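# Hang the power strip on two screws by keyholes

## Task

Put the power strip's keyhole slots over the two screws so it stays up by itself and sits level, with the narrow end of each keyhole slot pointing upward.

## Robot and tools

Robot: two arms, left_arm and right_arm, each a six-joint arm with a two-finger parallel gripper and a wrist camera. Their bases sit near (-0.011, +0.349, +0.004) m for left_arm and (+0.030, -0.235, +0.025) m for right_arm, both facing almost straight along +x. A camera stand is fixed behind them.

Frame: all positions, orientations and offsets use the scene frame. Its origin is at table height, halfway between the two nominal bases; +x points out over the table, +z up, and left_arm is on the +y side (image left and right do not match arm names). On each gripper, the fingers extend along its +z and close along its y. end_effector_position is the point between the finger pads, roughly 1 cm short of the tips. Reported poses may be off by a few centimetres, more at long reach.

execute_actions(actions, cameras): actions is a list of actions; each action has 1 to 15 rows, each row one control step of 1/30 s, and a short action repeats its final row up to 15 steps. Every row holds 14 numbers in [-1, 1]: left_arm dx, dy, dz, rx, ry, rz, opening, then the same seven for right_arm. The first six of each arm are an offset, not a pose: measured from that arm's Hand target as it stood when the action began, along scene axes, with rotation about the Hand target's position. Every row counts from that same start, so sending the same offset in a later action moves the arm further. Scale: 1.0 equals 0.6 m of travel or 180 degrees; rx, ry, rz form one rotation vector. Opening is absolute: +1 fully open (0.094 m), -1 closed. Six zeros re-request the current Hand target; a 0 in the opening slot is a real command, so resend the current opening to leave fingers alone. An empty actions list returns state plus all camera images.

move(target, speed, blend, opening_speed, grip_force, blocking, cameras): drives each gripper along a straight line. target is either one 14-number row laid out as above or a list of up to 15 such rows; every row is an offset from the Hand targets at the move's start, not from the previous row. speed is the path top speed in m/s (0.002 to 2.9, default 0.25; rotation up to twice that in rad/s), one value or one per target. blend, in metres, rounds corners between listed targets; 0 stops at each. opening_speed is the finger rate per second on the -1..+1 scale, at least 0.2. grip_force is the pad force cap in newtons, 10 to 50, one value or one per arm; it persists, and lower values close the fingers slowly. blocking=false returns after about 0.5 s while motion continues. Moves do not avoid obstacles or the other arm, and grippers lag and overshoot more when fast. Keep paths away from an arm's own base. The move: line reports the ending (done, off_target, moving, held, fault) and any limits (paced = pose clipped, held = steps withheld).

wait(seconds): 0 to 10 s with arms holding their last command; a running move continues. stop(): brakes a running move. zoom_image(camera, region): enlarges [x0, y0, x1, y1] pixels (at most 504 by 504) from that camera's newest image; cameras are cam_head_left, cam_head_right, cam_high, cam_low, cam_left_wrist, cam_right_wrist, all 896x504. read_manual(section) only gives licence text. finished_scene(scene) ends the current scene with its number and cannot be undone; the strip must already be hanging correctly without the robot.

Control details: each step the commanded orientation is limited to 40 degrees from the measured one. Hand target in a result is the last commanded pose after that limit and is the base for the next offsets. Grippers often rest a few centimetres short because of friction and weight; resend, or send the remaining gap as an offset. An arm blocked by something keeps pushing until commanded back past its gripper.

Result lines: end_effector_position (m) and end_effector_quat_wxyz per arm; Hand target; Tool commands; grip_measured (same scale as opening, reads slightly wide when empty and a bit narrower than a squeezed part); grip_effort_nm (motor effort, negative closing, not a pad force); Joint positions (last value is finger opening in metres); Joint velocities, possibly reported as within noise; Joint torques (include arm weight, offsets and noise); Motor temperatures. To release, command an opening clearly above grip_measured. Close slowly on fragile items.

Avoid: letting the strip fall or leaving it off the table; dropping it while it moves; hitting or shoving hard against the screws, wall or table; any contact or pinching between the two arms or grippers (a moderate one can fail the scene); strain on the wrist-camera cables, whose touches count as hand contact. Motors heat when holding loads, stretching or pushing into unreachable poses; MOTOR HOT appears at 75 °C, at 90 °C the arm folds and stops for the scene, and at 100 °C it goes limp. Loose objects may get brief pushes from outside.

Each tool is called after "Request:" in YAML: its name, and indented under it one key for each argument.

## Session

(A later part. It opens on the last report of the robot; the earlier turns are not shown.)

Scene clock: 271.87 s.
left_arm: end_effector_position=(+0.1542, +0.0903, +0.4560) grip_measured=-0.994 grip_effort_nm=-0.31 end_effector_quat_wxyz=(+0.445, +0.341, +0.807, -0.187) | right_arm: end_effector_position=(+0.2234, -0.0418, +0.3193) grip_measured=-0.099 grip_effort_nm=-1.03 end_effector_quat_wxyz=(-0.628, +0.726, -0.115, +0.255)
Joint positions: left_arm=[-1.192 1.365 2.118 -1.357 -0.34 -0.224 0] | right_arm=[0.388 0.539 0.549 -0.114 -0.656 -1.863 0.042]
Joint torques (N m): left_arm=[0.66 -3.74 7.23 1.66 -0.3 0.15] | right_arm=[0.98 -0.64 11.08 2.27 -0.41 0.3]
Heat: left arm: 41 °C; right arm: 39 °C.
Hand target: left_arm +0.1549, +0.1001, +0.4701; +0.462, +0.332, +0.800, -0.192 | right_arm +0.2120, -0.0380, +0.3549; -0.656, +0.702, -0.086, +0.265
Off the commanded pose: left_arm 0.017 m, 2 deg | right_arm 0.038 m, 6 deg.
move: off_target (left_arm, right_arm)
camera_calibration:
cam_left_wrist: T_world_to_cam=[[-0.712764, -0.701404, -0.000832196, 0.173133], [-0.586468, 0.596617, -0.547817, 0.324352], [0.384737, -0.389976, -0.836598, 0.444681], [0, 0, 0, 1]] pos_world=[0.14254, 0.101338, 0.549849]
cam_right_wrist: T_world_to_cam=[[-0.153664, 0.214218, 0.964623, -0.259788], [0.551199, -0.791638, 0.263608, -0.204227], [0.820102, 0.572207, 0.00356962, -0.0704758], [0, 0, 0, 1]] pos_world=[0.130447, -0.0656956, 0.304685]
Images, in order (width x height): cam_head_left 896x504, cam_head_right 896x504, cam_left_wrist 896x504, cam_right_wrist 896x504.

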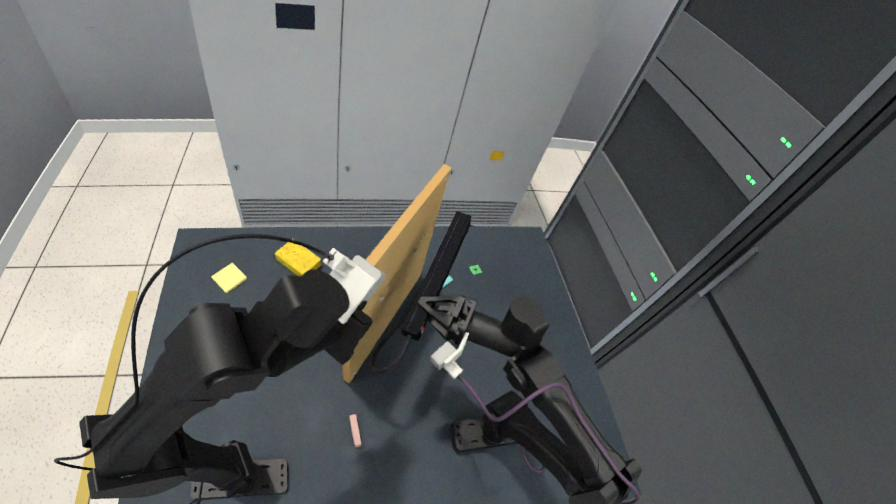

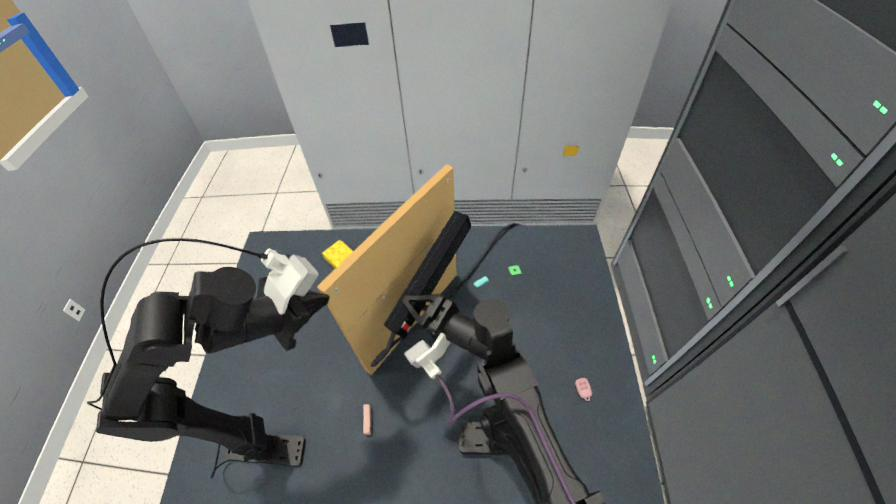

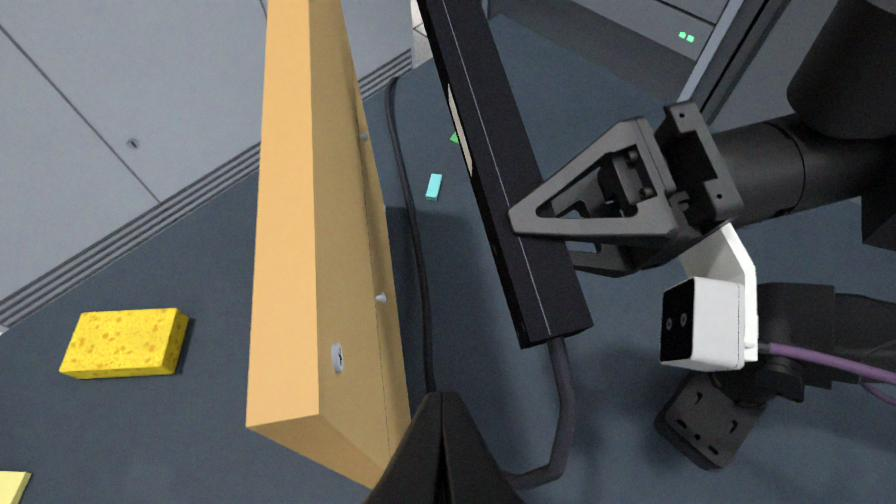

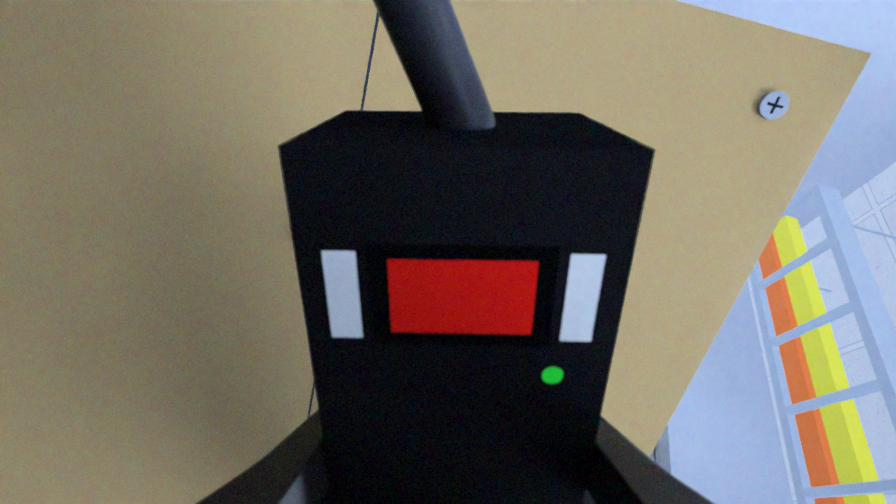

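Request:
move:
  target: [0, 0, 0, 0, 0, 0, -1.0, 0.0292, 0.0407, 0.0, 0.0616, 0.0468, -0.028, -0.6]
  speed: 0.12
  cameras: ["cam_left_wrist", "cam_head_right", "cam_right_wrist"]

Scene clock: 280.17 s.
left_arm: end_effector_position=(+0.1542, +0.0903, +0.4560) grip_measured=-0.994 grip_effort_nm=-0.31 end_effector_quat_wxyz=(+0.445, +0.341, +0.807, -0.187) | right_arm: end_effector_position=(+0.2375, -0.0195, +0.3288) grip_measured=-0.099 grip_effort_nm=-1.03 end_effector_quat_wxyz=(+0.662, -0.679, +0.214, -0.236)
Joint positions: left_arm=[-1.192 1.365 2.118 -1.357 -0.34 -0.224 0] | right_arm=[0.642 0.603 0.518 0.071 -0.301 -1.613 0.042]
Joint torques (N m): left_arm=[0.68 -3.75 7.23 1.66 -0.3 0.14] | right_arm=[1.29 0.08 6.97 2.92 -0.29 0.4]
Motor temperatures (°C): left_arm=[26 28 41 37 27 27 26] | right_arm=[28 30 40 35 27 25 26]
Heat: left arm: 41 °C; right arm: 40 °C.
Hand target: left_arm +0.1549, +0.1001, +0.4701; +0.462, +0.332, +0.800, -0.192 | right_arm +0.2296, -0.0135, +0.3548; +0.700, -0.648, +0.190, -0.232
Off the commanded pose: left_arm 0.017 m, 2 deg | right_arm 0.028 m, 6 deg.
move: off_target (left_arm, right_arm)
camera_calibration:
cam_left_wrist: T_world_to_cam=[[-0.712764, -0.701404, -0.000832196, 0.173133], [-0.586468, 0.596617, -0.547817, 0.324352], [0.384737, -0.389976, -0.836598, 0.444681], [0, 0, 0, 1]] pos_world=[0.14254, 0.101338, 0.549849]
cam_right_wrist: T_world_to_cam=[[-0.0205331, 0.062268, 0.997848, -0.317098], [0.47665, -0.876722, 0.0645177, -0.115441], [0.878853, 0.476949, -0.0116782, -0.105602], [0, 0, 0, 1]] pos_world=[0.141323, -0.0310975, 0.32263]
Images, in order (width x height): cam_head_right 896x504, cam_left_wrist 896x504, cam_right_wrist 896x504.

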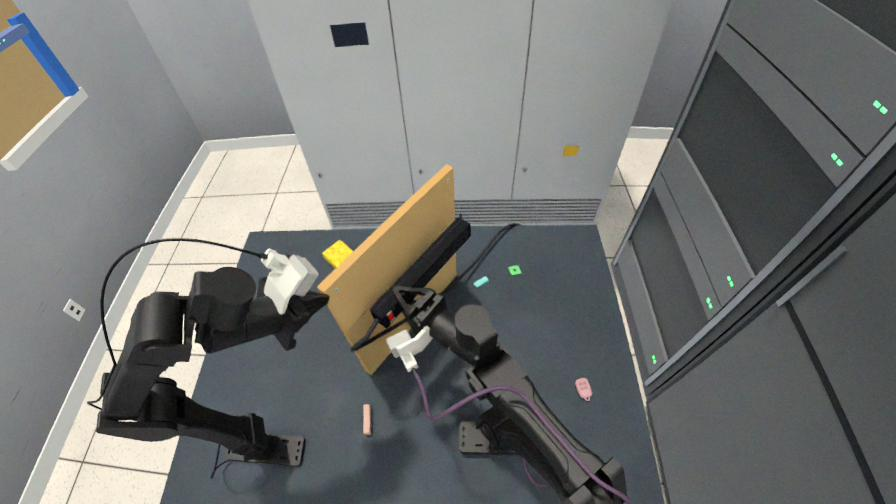

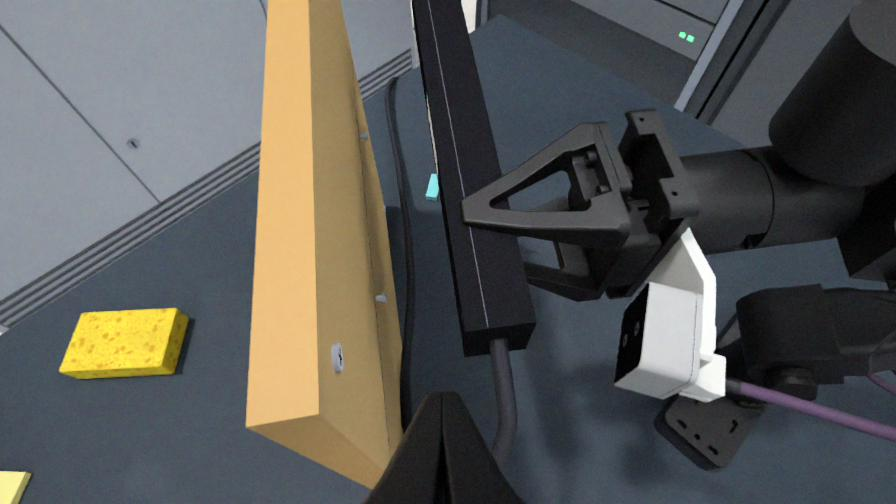

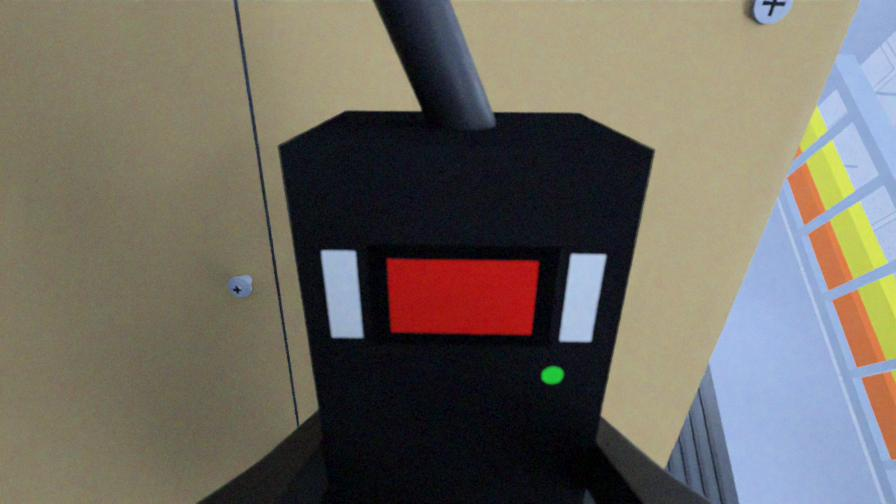

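Request:
move:
  target: [0, 0, 0, 0, 0, 0, -1.0, -0.034, -0.0474, 0.0, 0.131, -0.094, 0, -0.6]
  speed: 0.2
  cameras: ["cam_left_wrist"]

Request:
zoom_image:
  camera: "cam_left_wrist"
  region: [330, 0, 580, 380]

Scene clock: 295.90 s.
left_arm: end_effector_position=(+0.1542, +0.0903, +0.4560) grip_measured=-0.994 grip_effort_nm=-0.31 end_effector_quat_wxyz=(+0.445, +0.341, +0.807, -0.187) | right_arm: end_effector_position=(+0.2251, -0.0376, +0.3305) grip_measured=-0.099 grip_effort_nm=-1.03 end_effector_quat_wxyz=(+0.805, -0.494, +0.156, -0.289)
Joint positions: left_arm=[-1.192 1.365 2.118 -1.357 -0.34 -0.224 0] | right_arm=[0.636 0.81 0.067 1.245 -0.268 -1.466 0.042]
Joint torques (N m): left_arm=[0.66 -3.75 7.23 1.67 -0.3 0.14] | right_arm=[1.03 -0.47 6.09 2.69 -0.09 0.46]
Heat: left arm: 41 °C; right arm: 40 °C.
Hand target: left_arm +0.1549, +0.1001, +0.4701; +0.462, +0.332, +0.800, -0.192 | right_arm +0.2092, -0.0420, +0.3549; +0.837, -0.451, +0.129, -0.280
Off the commanded pose: left_arm 0.017 m, 2 deg | right_arm 0.029 m, 7 deg.
move: off_target (left_arm, right_arm)
camera_calibration:
cam_left_wrist: T_world_to_cam=[[-0.712764, -0.701404, -0.000832196, 0.173133], [-0.586468, 0.596617, -0.547817, 0.324352], [0.384737, -0.389976, -0.836598, 0.444681], [0, 0, 0, 1]] pos_world=[0.14254, 0.101338, 0.549849]
Images, in order (width x height): cam_left_wrist 896x504.

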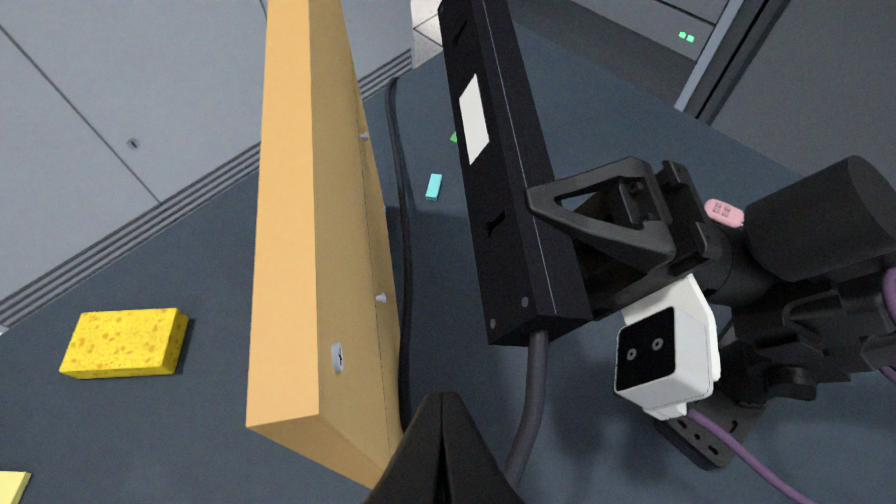

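Scaled by 1.326 from the camera's 896x504 image, which has a finer 1280x720 frame.

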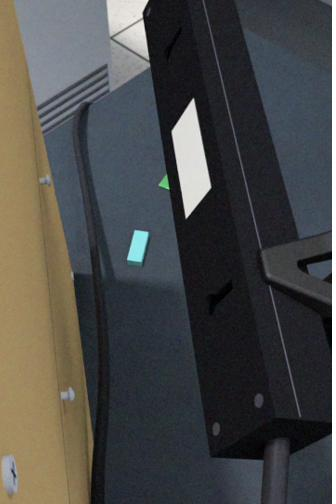

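Request:
zoom_image:
  camera: "cam_left_wrist"
  region: [460, 190, 600, 360]

Request:
zoom_image:
  camera: "cam_left_wrist"
  region: [420, 0, 540, 120]

Scaled by 2.965 from the camera's 896x504 image, which has a finer 1280x720 frame.

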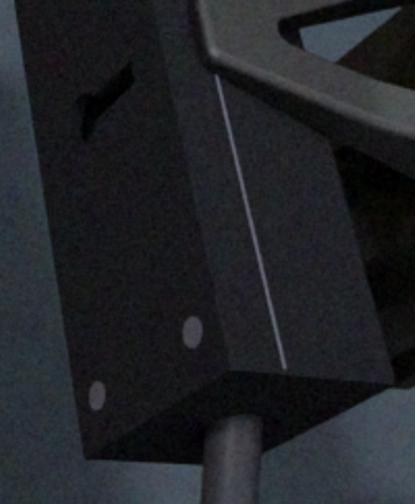

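Scaled by 4.200 from the camera's 896x504 image, which has a finer 1280x720 frame.

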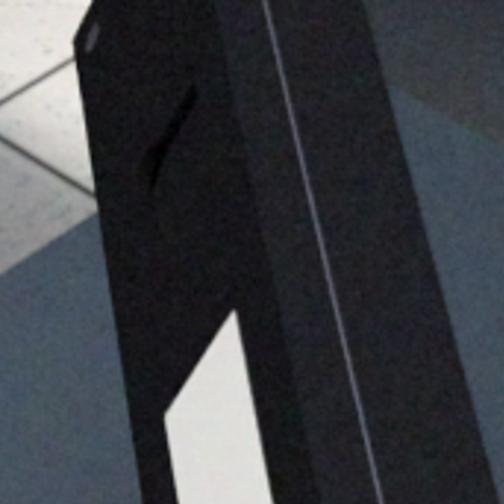

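Request:
move:
  target: [0, 0, 0, 0, 0, 0, -1.0, 0.0612, 0.0425, -0.0758, -0.1161, 0.1008, 0.0121, -0.6]
  speed: 0.15
  cameras: ["cam_left_wrist", "cam_right_wrist", "cam_head_right"]

Scene clock: 305.97 s.
left_arm: end_effector_position=(+0.1542, +0.0903, +0.4560) grip_measured=-0.994 grip_effort_nm=-0.31 end_effector_quat_wxyz=(+0.445, +0.341, +0.807, -0.187) | right_arm: end_effector_position=(+0.2508, -0.0213, +0.2698) grip_measured=-0.099 grip_effort_nm=-1.03 end_effector_quat_wxyz=(+0.683, -0.663, +0.231, -0.203)
Joint positions: left_arm=[-1.192 1.365 2.118 -1.357 -0.34 -0.224 0] | right_arm=[0.544 0.68 0.267 0.429 -0.421 -1.518 0.042]
Joint torques (N m): left_arm=[0.66 -3.74 7.21 1.67 -0.29 0.15] | right_arm=[-0.09 -1.1 11.15 2.48 -0.39 0.17]
Heat: left arm: 41 °C; right arm: 40 °C.
Hand target: left_arm +0.1549, +0.1001, +0.4701; +0.462, +0.332, +0.800, -0.192 | right_arm +0.2459, -0.0166, +0.3094; +0.717, -0.636, +0.197, -0.209
Off the commanded pose: left_arm 0.017 m, 2 deg | right_arm 0.040 m, 6 deg.
move: off_target (left_arm, right_arm)
camera_calibration:
cam_left_wrist: T_world_to_cam=[[-0.712764, -0.701404, -0.000832196, 0.173133], [-0.586468, 0.596617, -0.547817, 0.324352], [0.384737, -0.389976, -0.836598, 0.444681], [0, 0, 0, 1]] pos_world=[0.14254, 0.101338, 0.549849]
cam_right_wrist: T_world_to_cam=[[0.0305853, -0.010189, 0.99948, -0.272664], [0.497413, -0.86718, -0.0240617, -0.100603], [0.866974, 0.497891, -0.0214548, -0.110999], [0, 0, 0, 1]] pos_world=[0.154614, -0.0347531, 0.26772]
Images, in order (width x height): cam_head_right 896x504, cam_left_wrist 896x504, cam_right_wrist 896x504.

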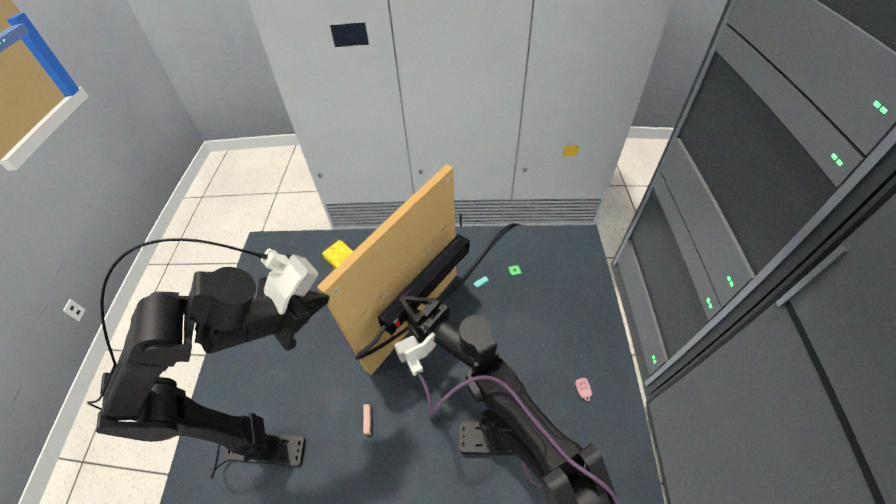

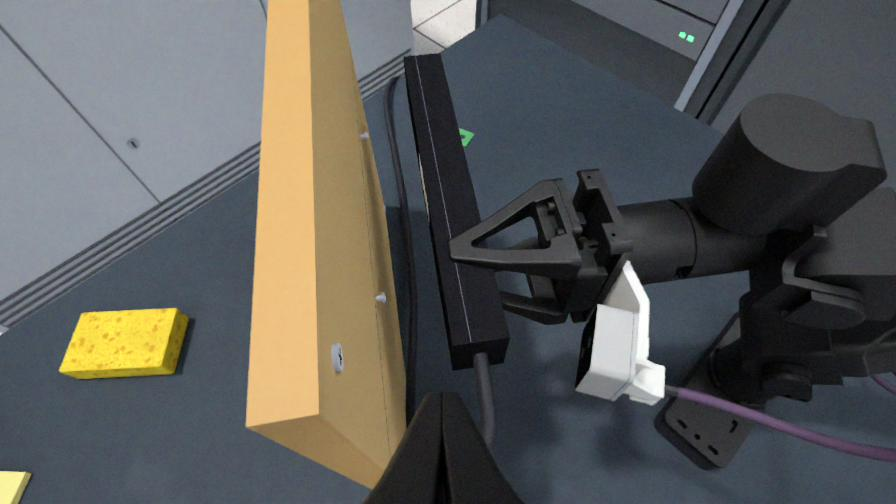

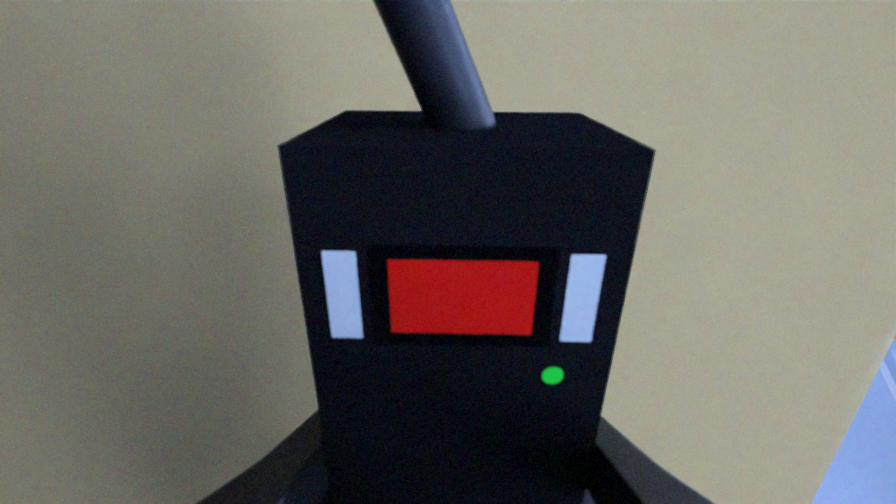

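Request:
zoom_image:
  camera: "cam_left_wrist"
  region: [340, 30, 540, 200]

Request:
zoom_image:
  camera: "cam_left_wrist"
  region: [340, 220, 540, 400]

Scaled by 2.520 from the camera's 896x504 image, which has a finer 1280x720 frame.

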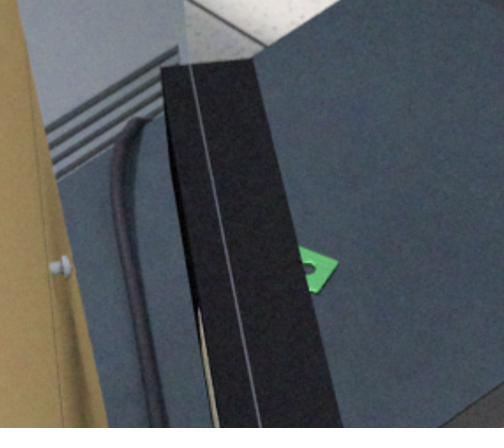

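Scaled by 2.520 from the camera's 896x504 image, which has a finer 1280x720 frame.

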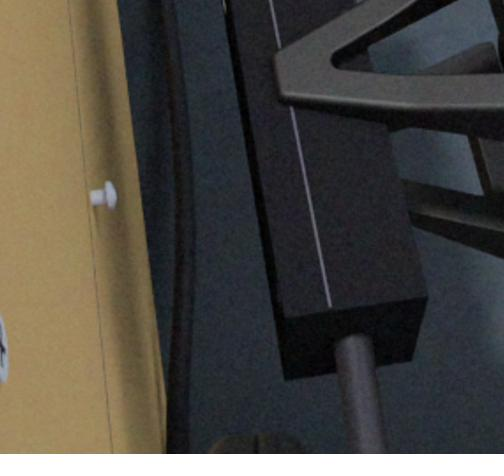

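Request:
zoom_image:
  camera: "cam_head_right"
  region: [340, 210, 500, 370]

Scaled by 3.150 from the camera's 896x504 image, which has a finer 1280x720 frame.

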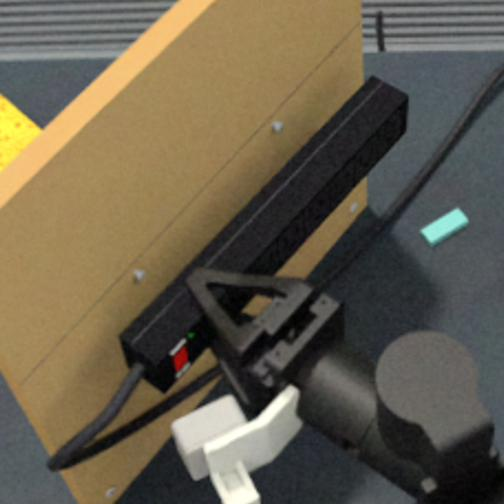

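Request:
move:
  target: [0, 0, 0, 0, 0, 0, -1.0, 0.0243, 0.0235, 0.05, -0.0091, -0.0051, 0.0067, -0.6]
  speed: 0.12
  cameras: ["cam_left_wrist", "cam_right_wrist", "cam_head_right"]

Request:
zoom_image:
  camera: "cam_right_wrist"
  region: [150, 0, 700, 504]

Scene clock: 320.57 s.
left_arm: end_effector_position=(+0.1542, +0.0903, +0.4560) grip_measured=-0.994 grip_effort_nm=-0.31 end_effector_quat_wxyz=(+0.445, +0.341, +0.807, -0.187) | right_arm: end_effector_position=(+0.2671, -0.0097, +0.3004) grip_measured=-0.099 grip_effort_nm=-1.03 end_effector_quat_wxyz=(+0.677, -0.672, +0.217, -0.207)
Joint positions: left_arm=[-1.192 1.365 2.118 -1.357 -0.34 -0.224 0] | right_arm=[0.539 0.789 0.426 0.366 -0.444 -1.554 0.042]
Joint torques (N m): left_arm=[0.66 -3.75 7.21 1.66 -0.3 0.14] | right_arm=[0.84 -1.36 11.41 2.5 -0.37 0.26]
Motor temperatures (°C): left_arm=[26 28 41 37 27 27 26] | right_arm=[28 29 44 40 27 25 26]
Heat: left arm: 41 °C; right arm: 44 °C.
Hand target: left_arm +0.1549, +0.1001, +0.4701; +0.462, +0.332, +0.800, -0.192 | right_arm +0.2604, -0.0024, +0.3395; +0.711, -0.646, +0.181, -0.209
Off the commanded pose: left_arm 0.017 m, 2 deg | right_arm 0.040 m, 6 deg.
move: off_target (left_arm, right_arm)
camera_calibration:
cam_left_wrist: T_world_to_cam=[[-0.712764, -0.701404, -0.000832196, 0.173133], [-0.586468, 0.596617, -0.547817, 0.324352], [0.384737, -0.389976, -0.836598, 0.444681], [0, 0, 0, 1]] pos_world=[0.14254, 0.101338, 0.549849]
cam_right_wrist: T_world_to_cam=[[0.0121221, 0.018207, 0.999761, -0.298448], [0.511785, -0.859062, 0.00943935, -0.111731], [0.859028, 0.511548, -0.0197317, -0.128513], [0, 0, 0, 1]] pos_world=[0.171196, -0.02481, 0.296896]
Images, in order (width x height): cam_head_right 896x504, cam_left_wrist 896x504, cam_right_wrist 896x504.

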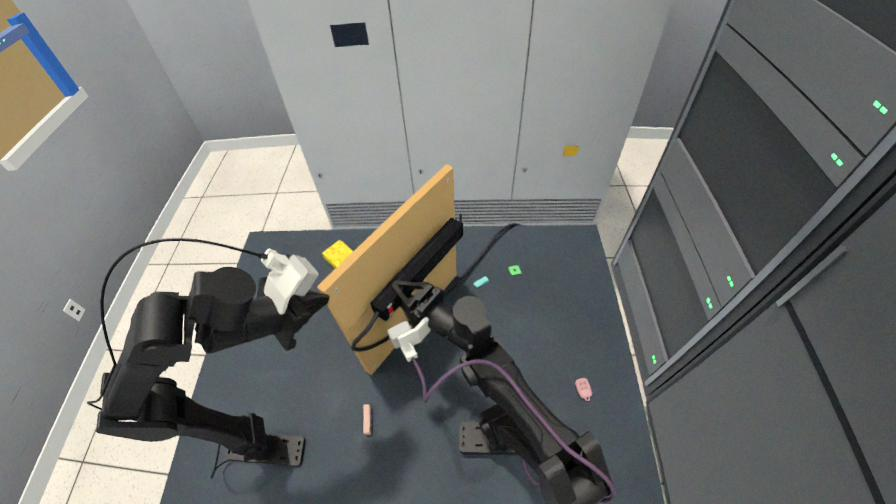

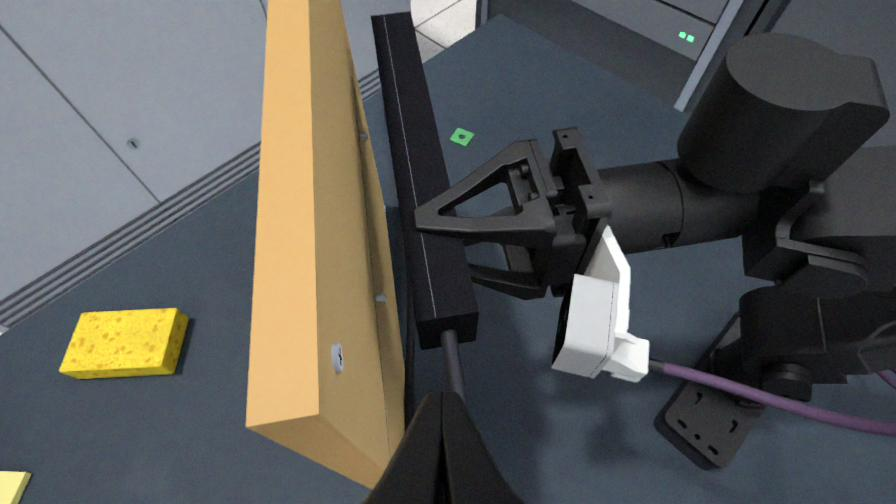

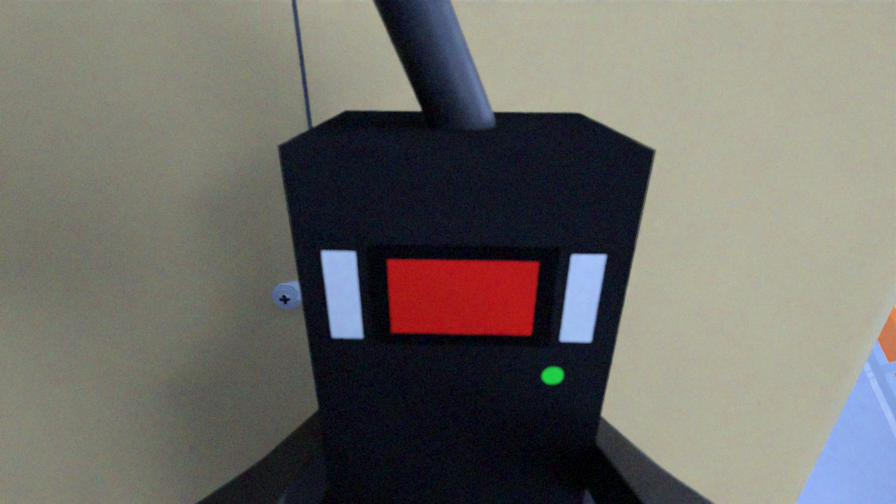

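Region (150, 0, 700, 504) is 550x504 pixels. A region can be at most 504 by 504 pixels.

Request:
zoom_image:
  camera: "cam_right_wrist"
  region: [240, 0, 400, 160]

Request:
zoom_image:
  camera: "cam_right_wrist"
  region: [240, 230, 400, 460]

Request:
zoom_image:
  camera: "cam_left_wrist"
  region: [320, 0, 520, 200]

Request:
zoom_image:
  camera: "cam_left_wrist"
  region: [320, 200, 520, 400]

Scaled by 3.150 from the camera's 896x504 image, which has a finer 1280x720 frame.

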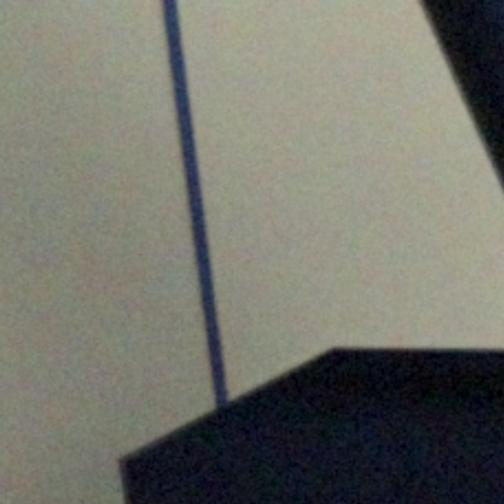

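Scaled by 2.191 from the camera's 896x504 image, which has a finer 1280x720 frame.

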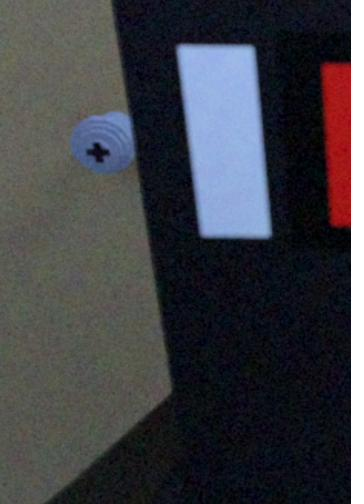

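Scaled by 2.520 from the camera's 896x504 image, which has a finer 1280x720 frame.

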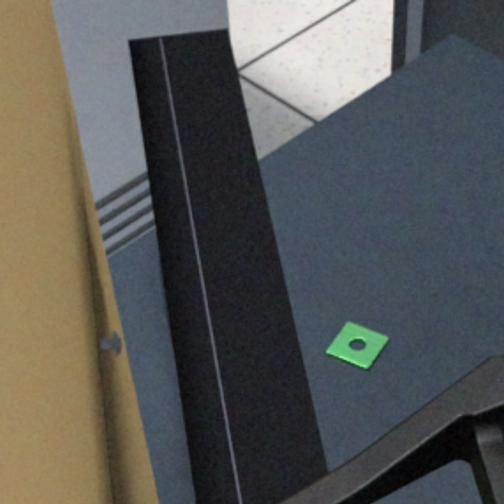

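Scaled by 2.520 from the camera's 896x504 image, which has a finer 1280x720 frame.

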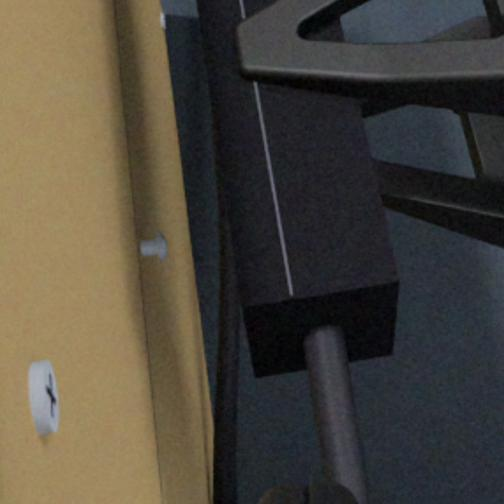

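Request:
zoom_image:
  camera: "cam_head_right"
  region: [340, 200, 500, 360]

Scaled by 3.150 from the camera's 896x504 image, which has a finer 1280x720 frame.

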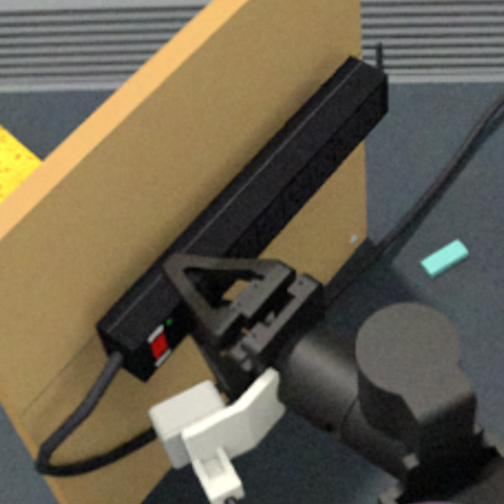

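Request:
move:
  target: [0, 0, 0, 0, 0, 0, -1.0, 0.0048, 0.0272, -0.0738, -0.0022, -0.0032, 0.0028, -0.6]
  speed: 0.1
  cameras: ["cam_left_wrist", "cam_right_wrist", "cam_head_right", "cam_head_left"]

Request:
zoom_image:
  camera: "cam_left_wrist"
  region: [320, 0, 520, 200]

Request:
zoom_image:
  camera: "cam_left_wrist"
  region: [320, 200, 520, 400]

Request:
zoom_image:
  camera: "cam_head_right"
  region: [340, 200, 500, 360]

Request:
zoom_image:
  camera: "cam_head_left"
  region: [320, 220, 500, 400]

Scene clock: 336.00 s.
left_arm: end_effector_position=(+0.1542, +0.0903, +0.4560) grip_measured=-0.994 grip_effort_nm=-0.31 end_effector_quat_wxyz=(+0.445, +0.341, +0.807, -0.187) | right_arm: end_effector_position=(+0.2710, +0.0080, +0.2679) grip_measured=-0.099 grip_effort_nm=-1.03 end_effector_quat_wxyz=(+0.675, -0.678, +0.206, -0.207)
Joint positions: left_arm=[-1.192 1.365 2.118 -1.357 -0.34 -0.224 0] | right_arm=[0.602 0.923 0.339 0.579 -0.397 -1.576 0.042]
Joint torques (N m): left_arm=[0.66 -3.75 7.24 1.67 -0.3 0.14] | right_arm=[1.16 -2.02 6.93 3.04 -0.26 0.25]
Heat: left arm: 41 °C; right arm: 44 °C.
Hand target: left_arm +0.1549, +0.1001, +0.4701; +0.462, +0.332, +0.800, -0.192 | right_arm +0.2633, +0.0139, +0.2952; +0.711, -0.648, +0.174, -0.210
Off the commanded pose: left_arm 0.017 m, 2 deg | right_arm 0.029 m, 6 deg.
move: off_target (left_arm, right_arm)
camera_calibration:
cam_left_wrist: T_world_to_cam=[[-0.712764, -0.701404, -0.000832196, 0.173133], [-0.586468, 0.596617, -0.547817, 0.324352], [0.384737, -0.389976, -0.836598, 0.444681], [0, 0, 0, 1]] pos_world=[0.14254, 0.101338, 0.549849]
cam_right_wrist: T_world_to_cam=[[0.000202767, 0.0341385, 0.999417, -0.263225], [0.52559, -0.850246, 0.0289364, -0.107269], [0.850738, 0.525278, -0.0181152, -0.139907], [0, 0, 0, 1]] pos_world=[0.175457, -0.00872894, 0.263642]
Images, in order (width x height): cam_head_left 896x504, cam_head_right 896x504, cam_left_wrist 896x504, cam_right_wrist 896x504.

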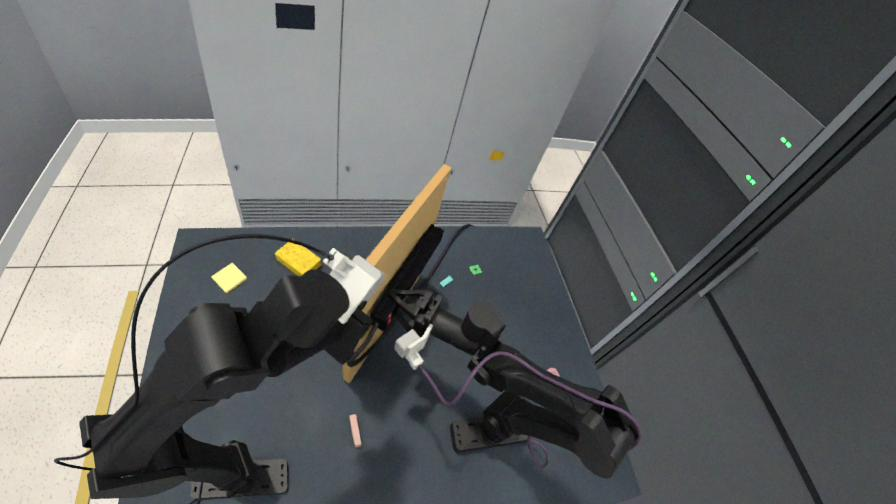

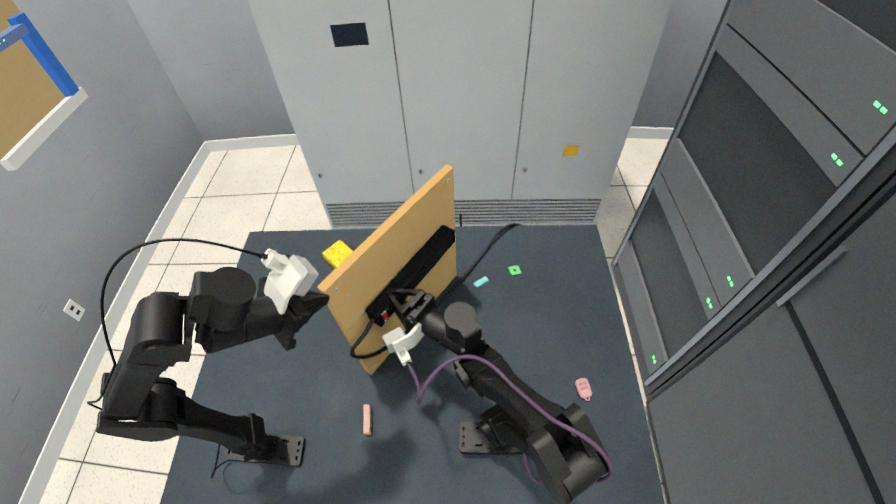

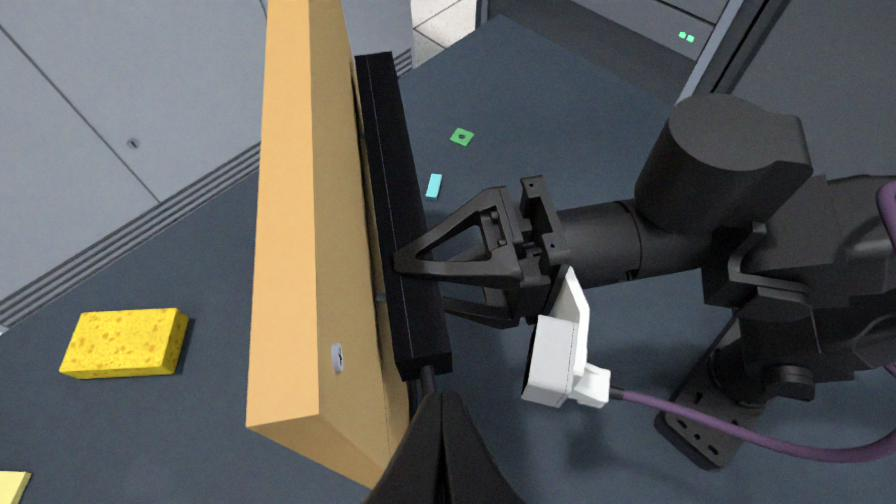

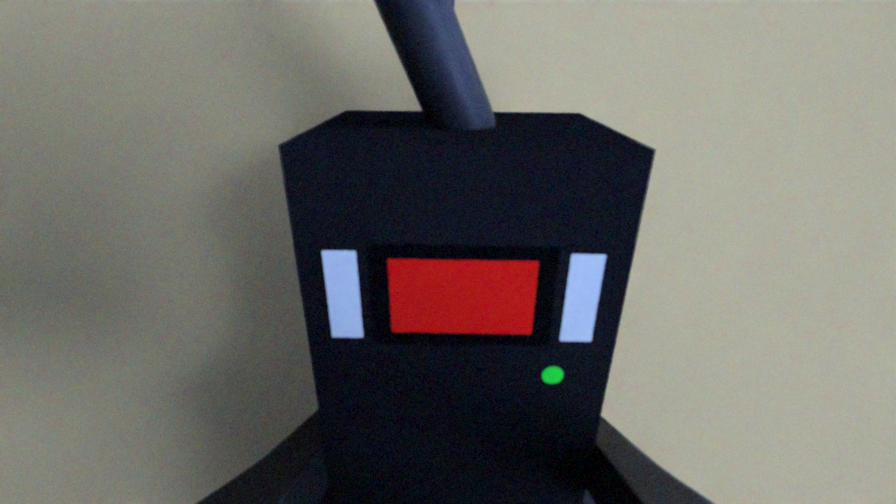

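Scaled by 2.520 from the camera's 896x504 image, which has a finer 1280x720 frame.

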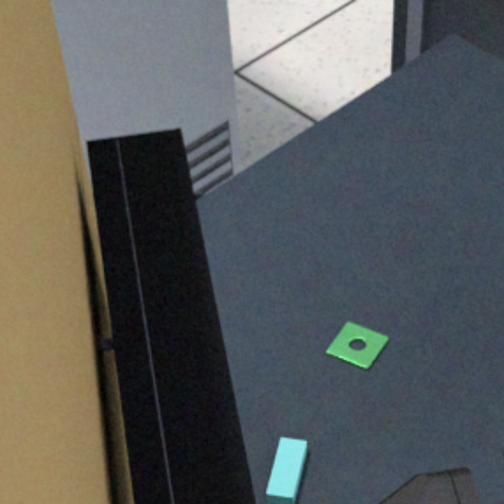

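Scaled by 2.520 from the camera's 896x504 image, which has a finer 1280x720 frame.

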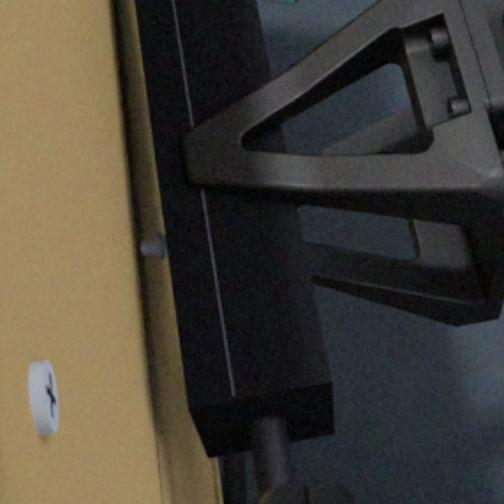

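Scaled by 3.150 from the camera's 896x504 image, which has a finer 1280x720 frame.

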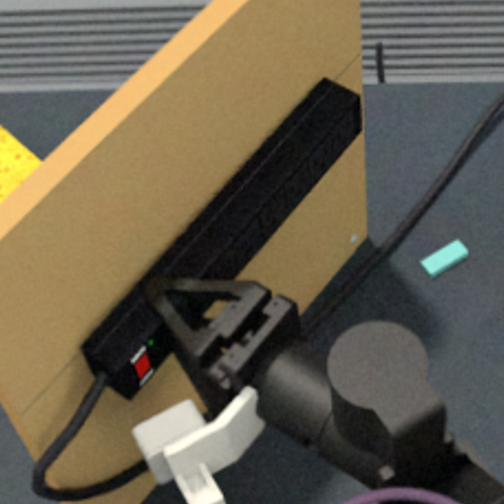

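Scaled by 2.800 from the camera's 896x504 image, which has a finer 1280x720 frame.

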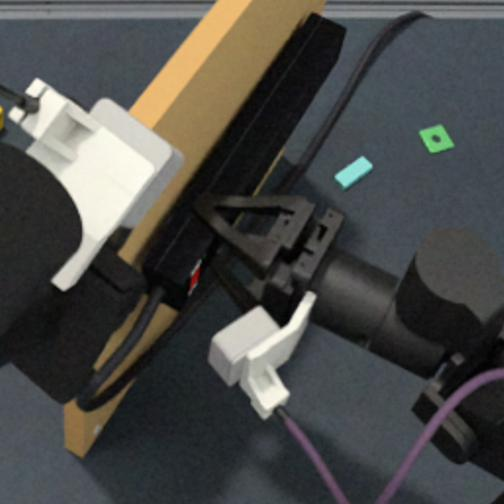

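Request:
move:
  target: [0, 0, 0, 0, 0, 0, -1.0, 0.0014, -0.001, -0.021, 0, 0, -0.003, -0.6]
  speed: 0.08
  cameras: ["cam_left_wrist", "cam_right_wrist", "cam_head_right"]

Request:
zoom_image:
  camera: "cam_right_wrist"
  region: [360, 0, 560, 160]

Request:
zoom_image:
  camera: "cam_left_wrist"
  region: [320, 200, 520, 400]

Request:
zoom_image:
  camera: "cam_left_wrist"
  region: [320, 30, 460, 210]

Scene clock: 343.20 s.
left_arm: end_effector_position=(+0.1542, +0.0903, +0.4560) grip_measured=-0.994 grip_effort_nm=-0.31 end_effector_quat_wxyz=(+0.445, +0.341, +0.807, -0.187) | right_arm: end_effector_position=(+0.2713, +0.0083, +0.2608) grip_measured=-0.099 grip_effort_nm=-1.03 end_effector_quat_wxyz=(+0.679, -0.673, +0.202, -0.213)
Joint positions: left_arm=[-1.192 1.365 2.118 -1.357 -0.34 -0.224 0] | right_arm=[0.607 0.955 0.3 0.671 -0.388 -1.578 0.042]
Joint torques (N m): left_arm=[0.66 -3.75 7.23 1.67 -0.29 0.15] | right_arm=[1.29 -2 6.71 2.87 -0.27 0.26]
Heat: left arm: 42 °C; right arm: 43 °C.
Hand target: left_arm +0.1549, +0.1001, +0.4701; +0.462, +0.332, +0.800, -0.192 | right_arm +0.2642, +0.0133, +0.2826; +0.710, -0.647, +0.177, -0.214
Off the commanded pose: left_arm 0.017 m, 2 deg | right_arm 0.023 m, 5 deg.
move: off_target (left_arm, right_arm)
camera_calibration:
cam_left_wrist: T_world_to_cam=[[-0.712764, -0.701404, -0.000832196, 0.173133], [-0.586468, 0.596617, -0.547817, 0.324352], [0.384737, -0.389976, -0.836598, 0.444681], [0, 0, 0, 1]] pos_world=[0.14254, 0.101338, 0.549849]
cam_right_wrist: T_world_to_cam=[[-0.018412, 0.0247484, 0.999524, -0.251002], [0.521703, -0.852574, 0.0307201, -0.106313], [0.852928, 0.522021, 0.00278629, -0.146392], [0, 0, 0, 1]] pos_world=[0.175704, -0.00800862, 0.254557]
Images, in order (width x height): cam_head_right 896x504, cam_left_wrist 896x504, cam_right_wrist 896x504.

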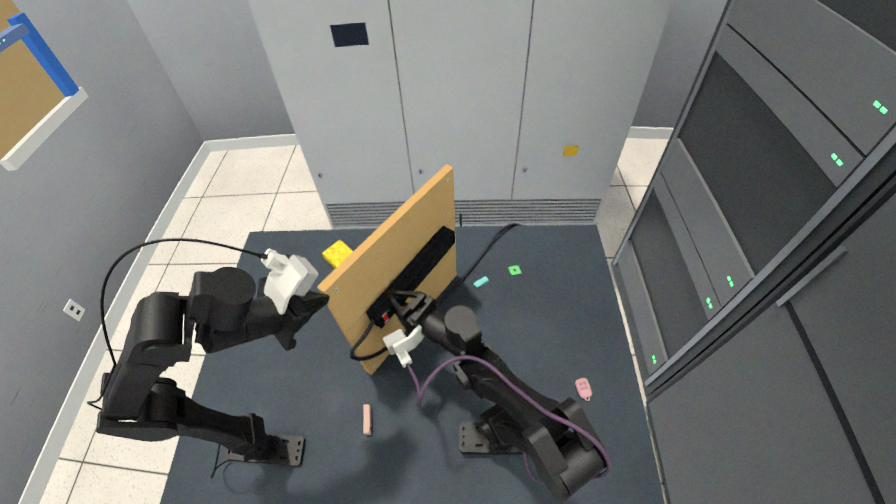

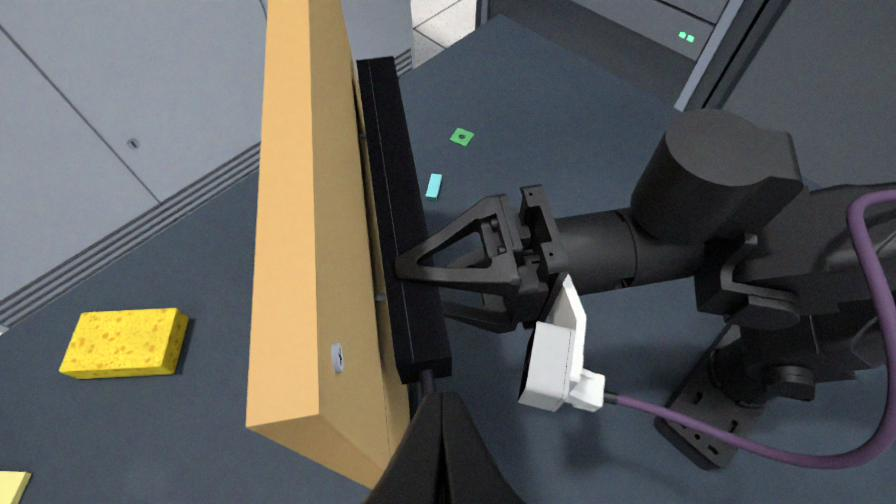

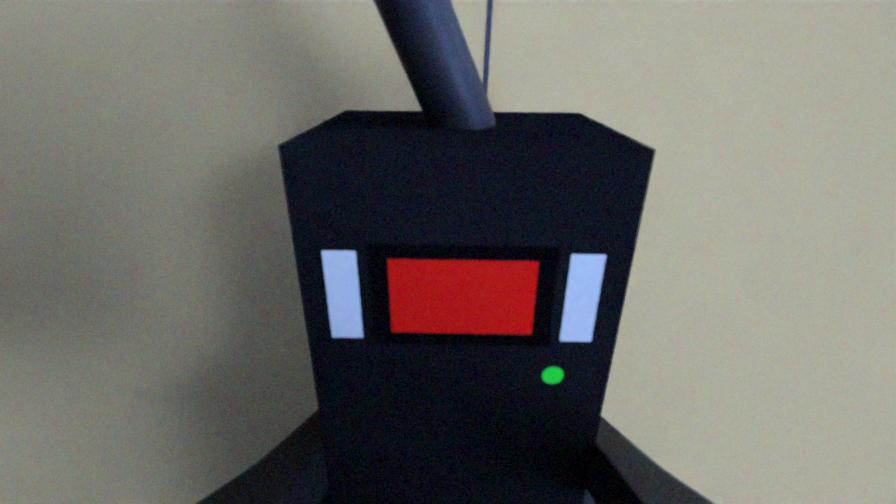

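Scaled by 2.520 from the camera's 896x504 image, which has a finer 1280x720 frame.

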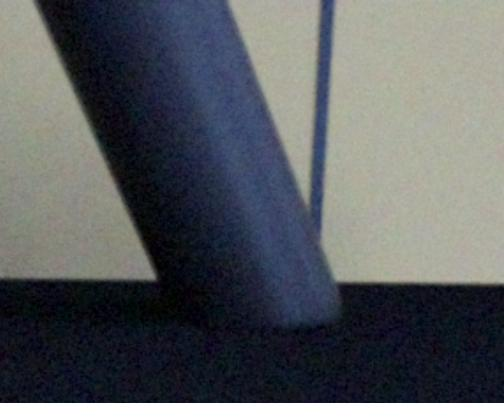

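Scaled by 2.520 from the camera's 896x504 image, which has a finer 1280x720 frame.

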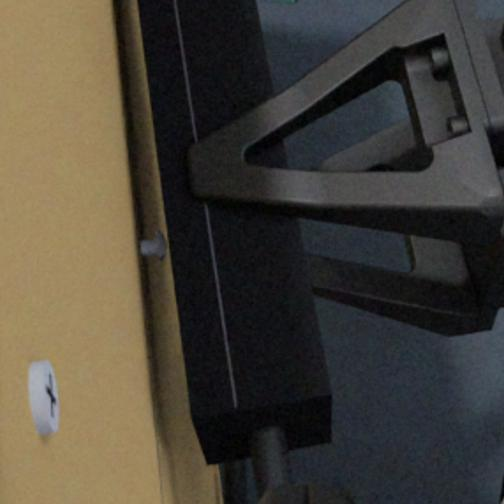

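Scaled by 2.800 from the camera's 896x504 image, which has a finer 1280x720 frame.

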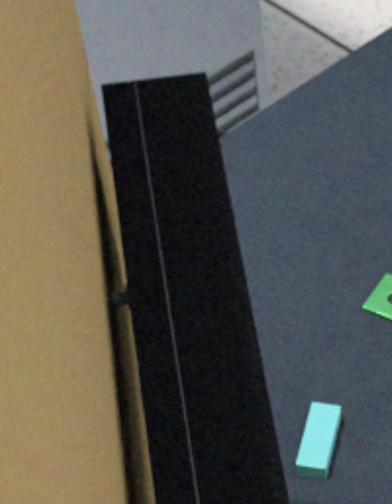

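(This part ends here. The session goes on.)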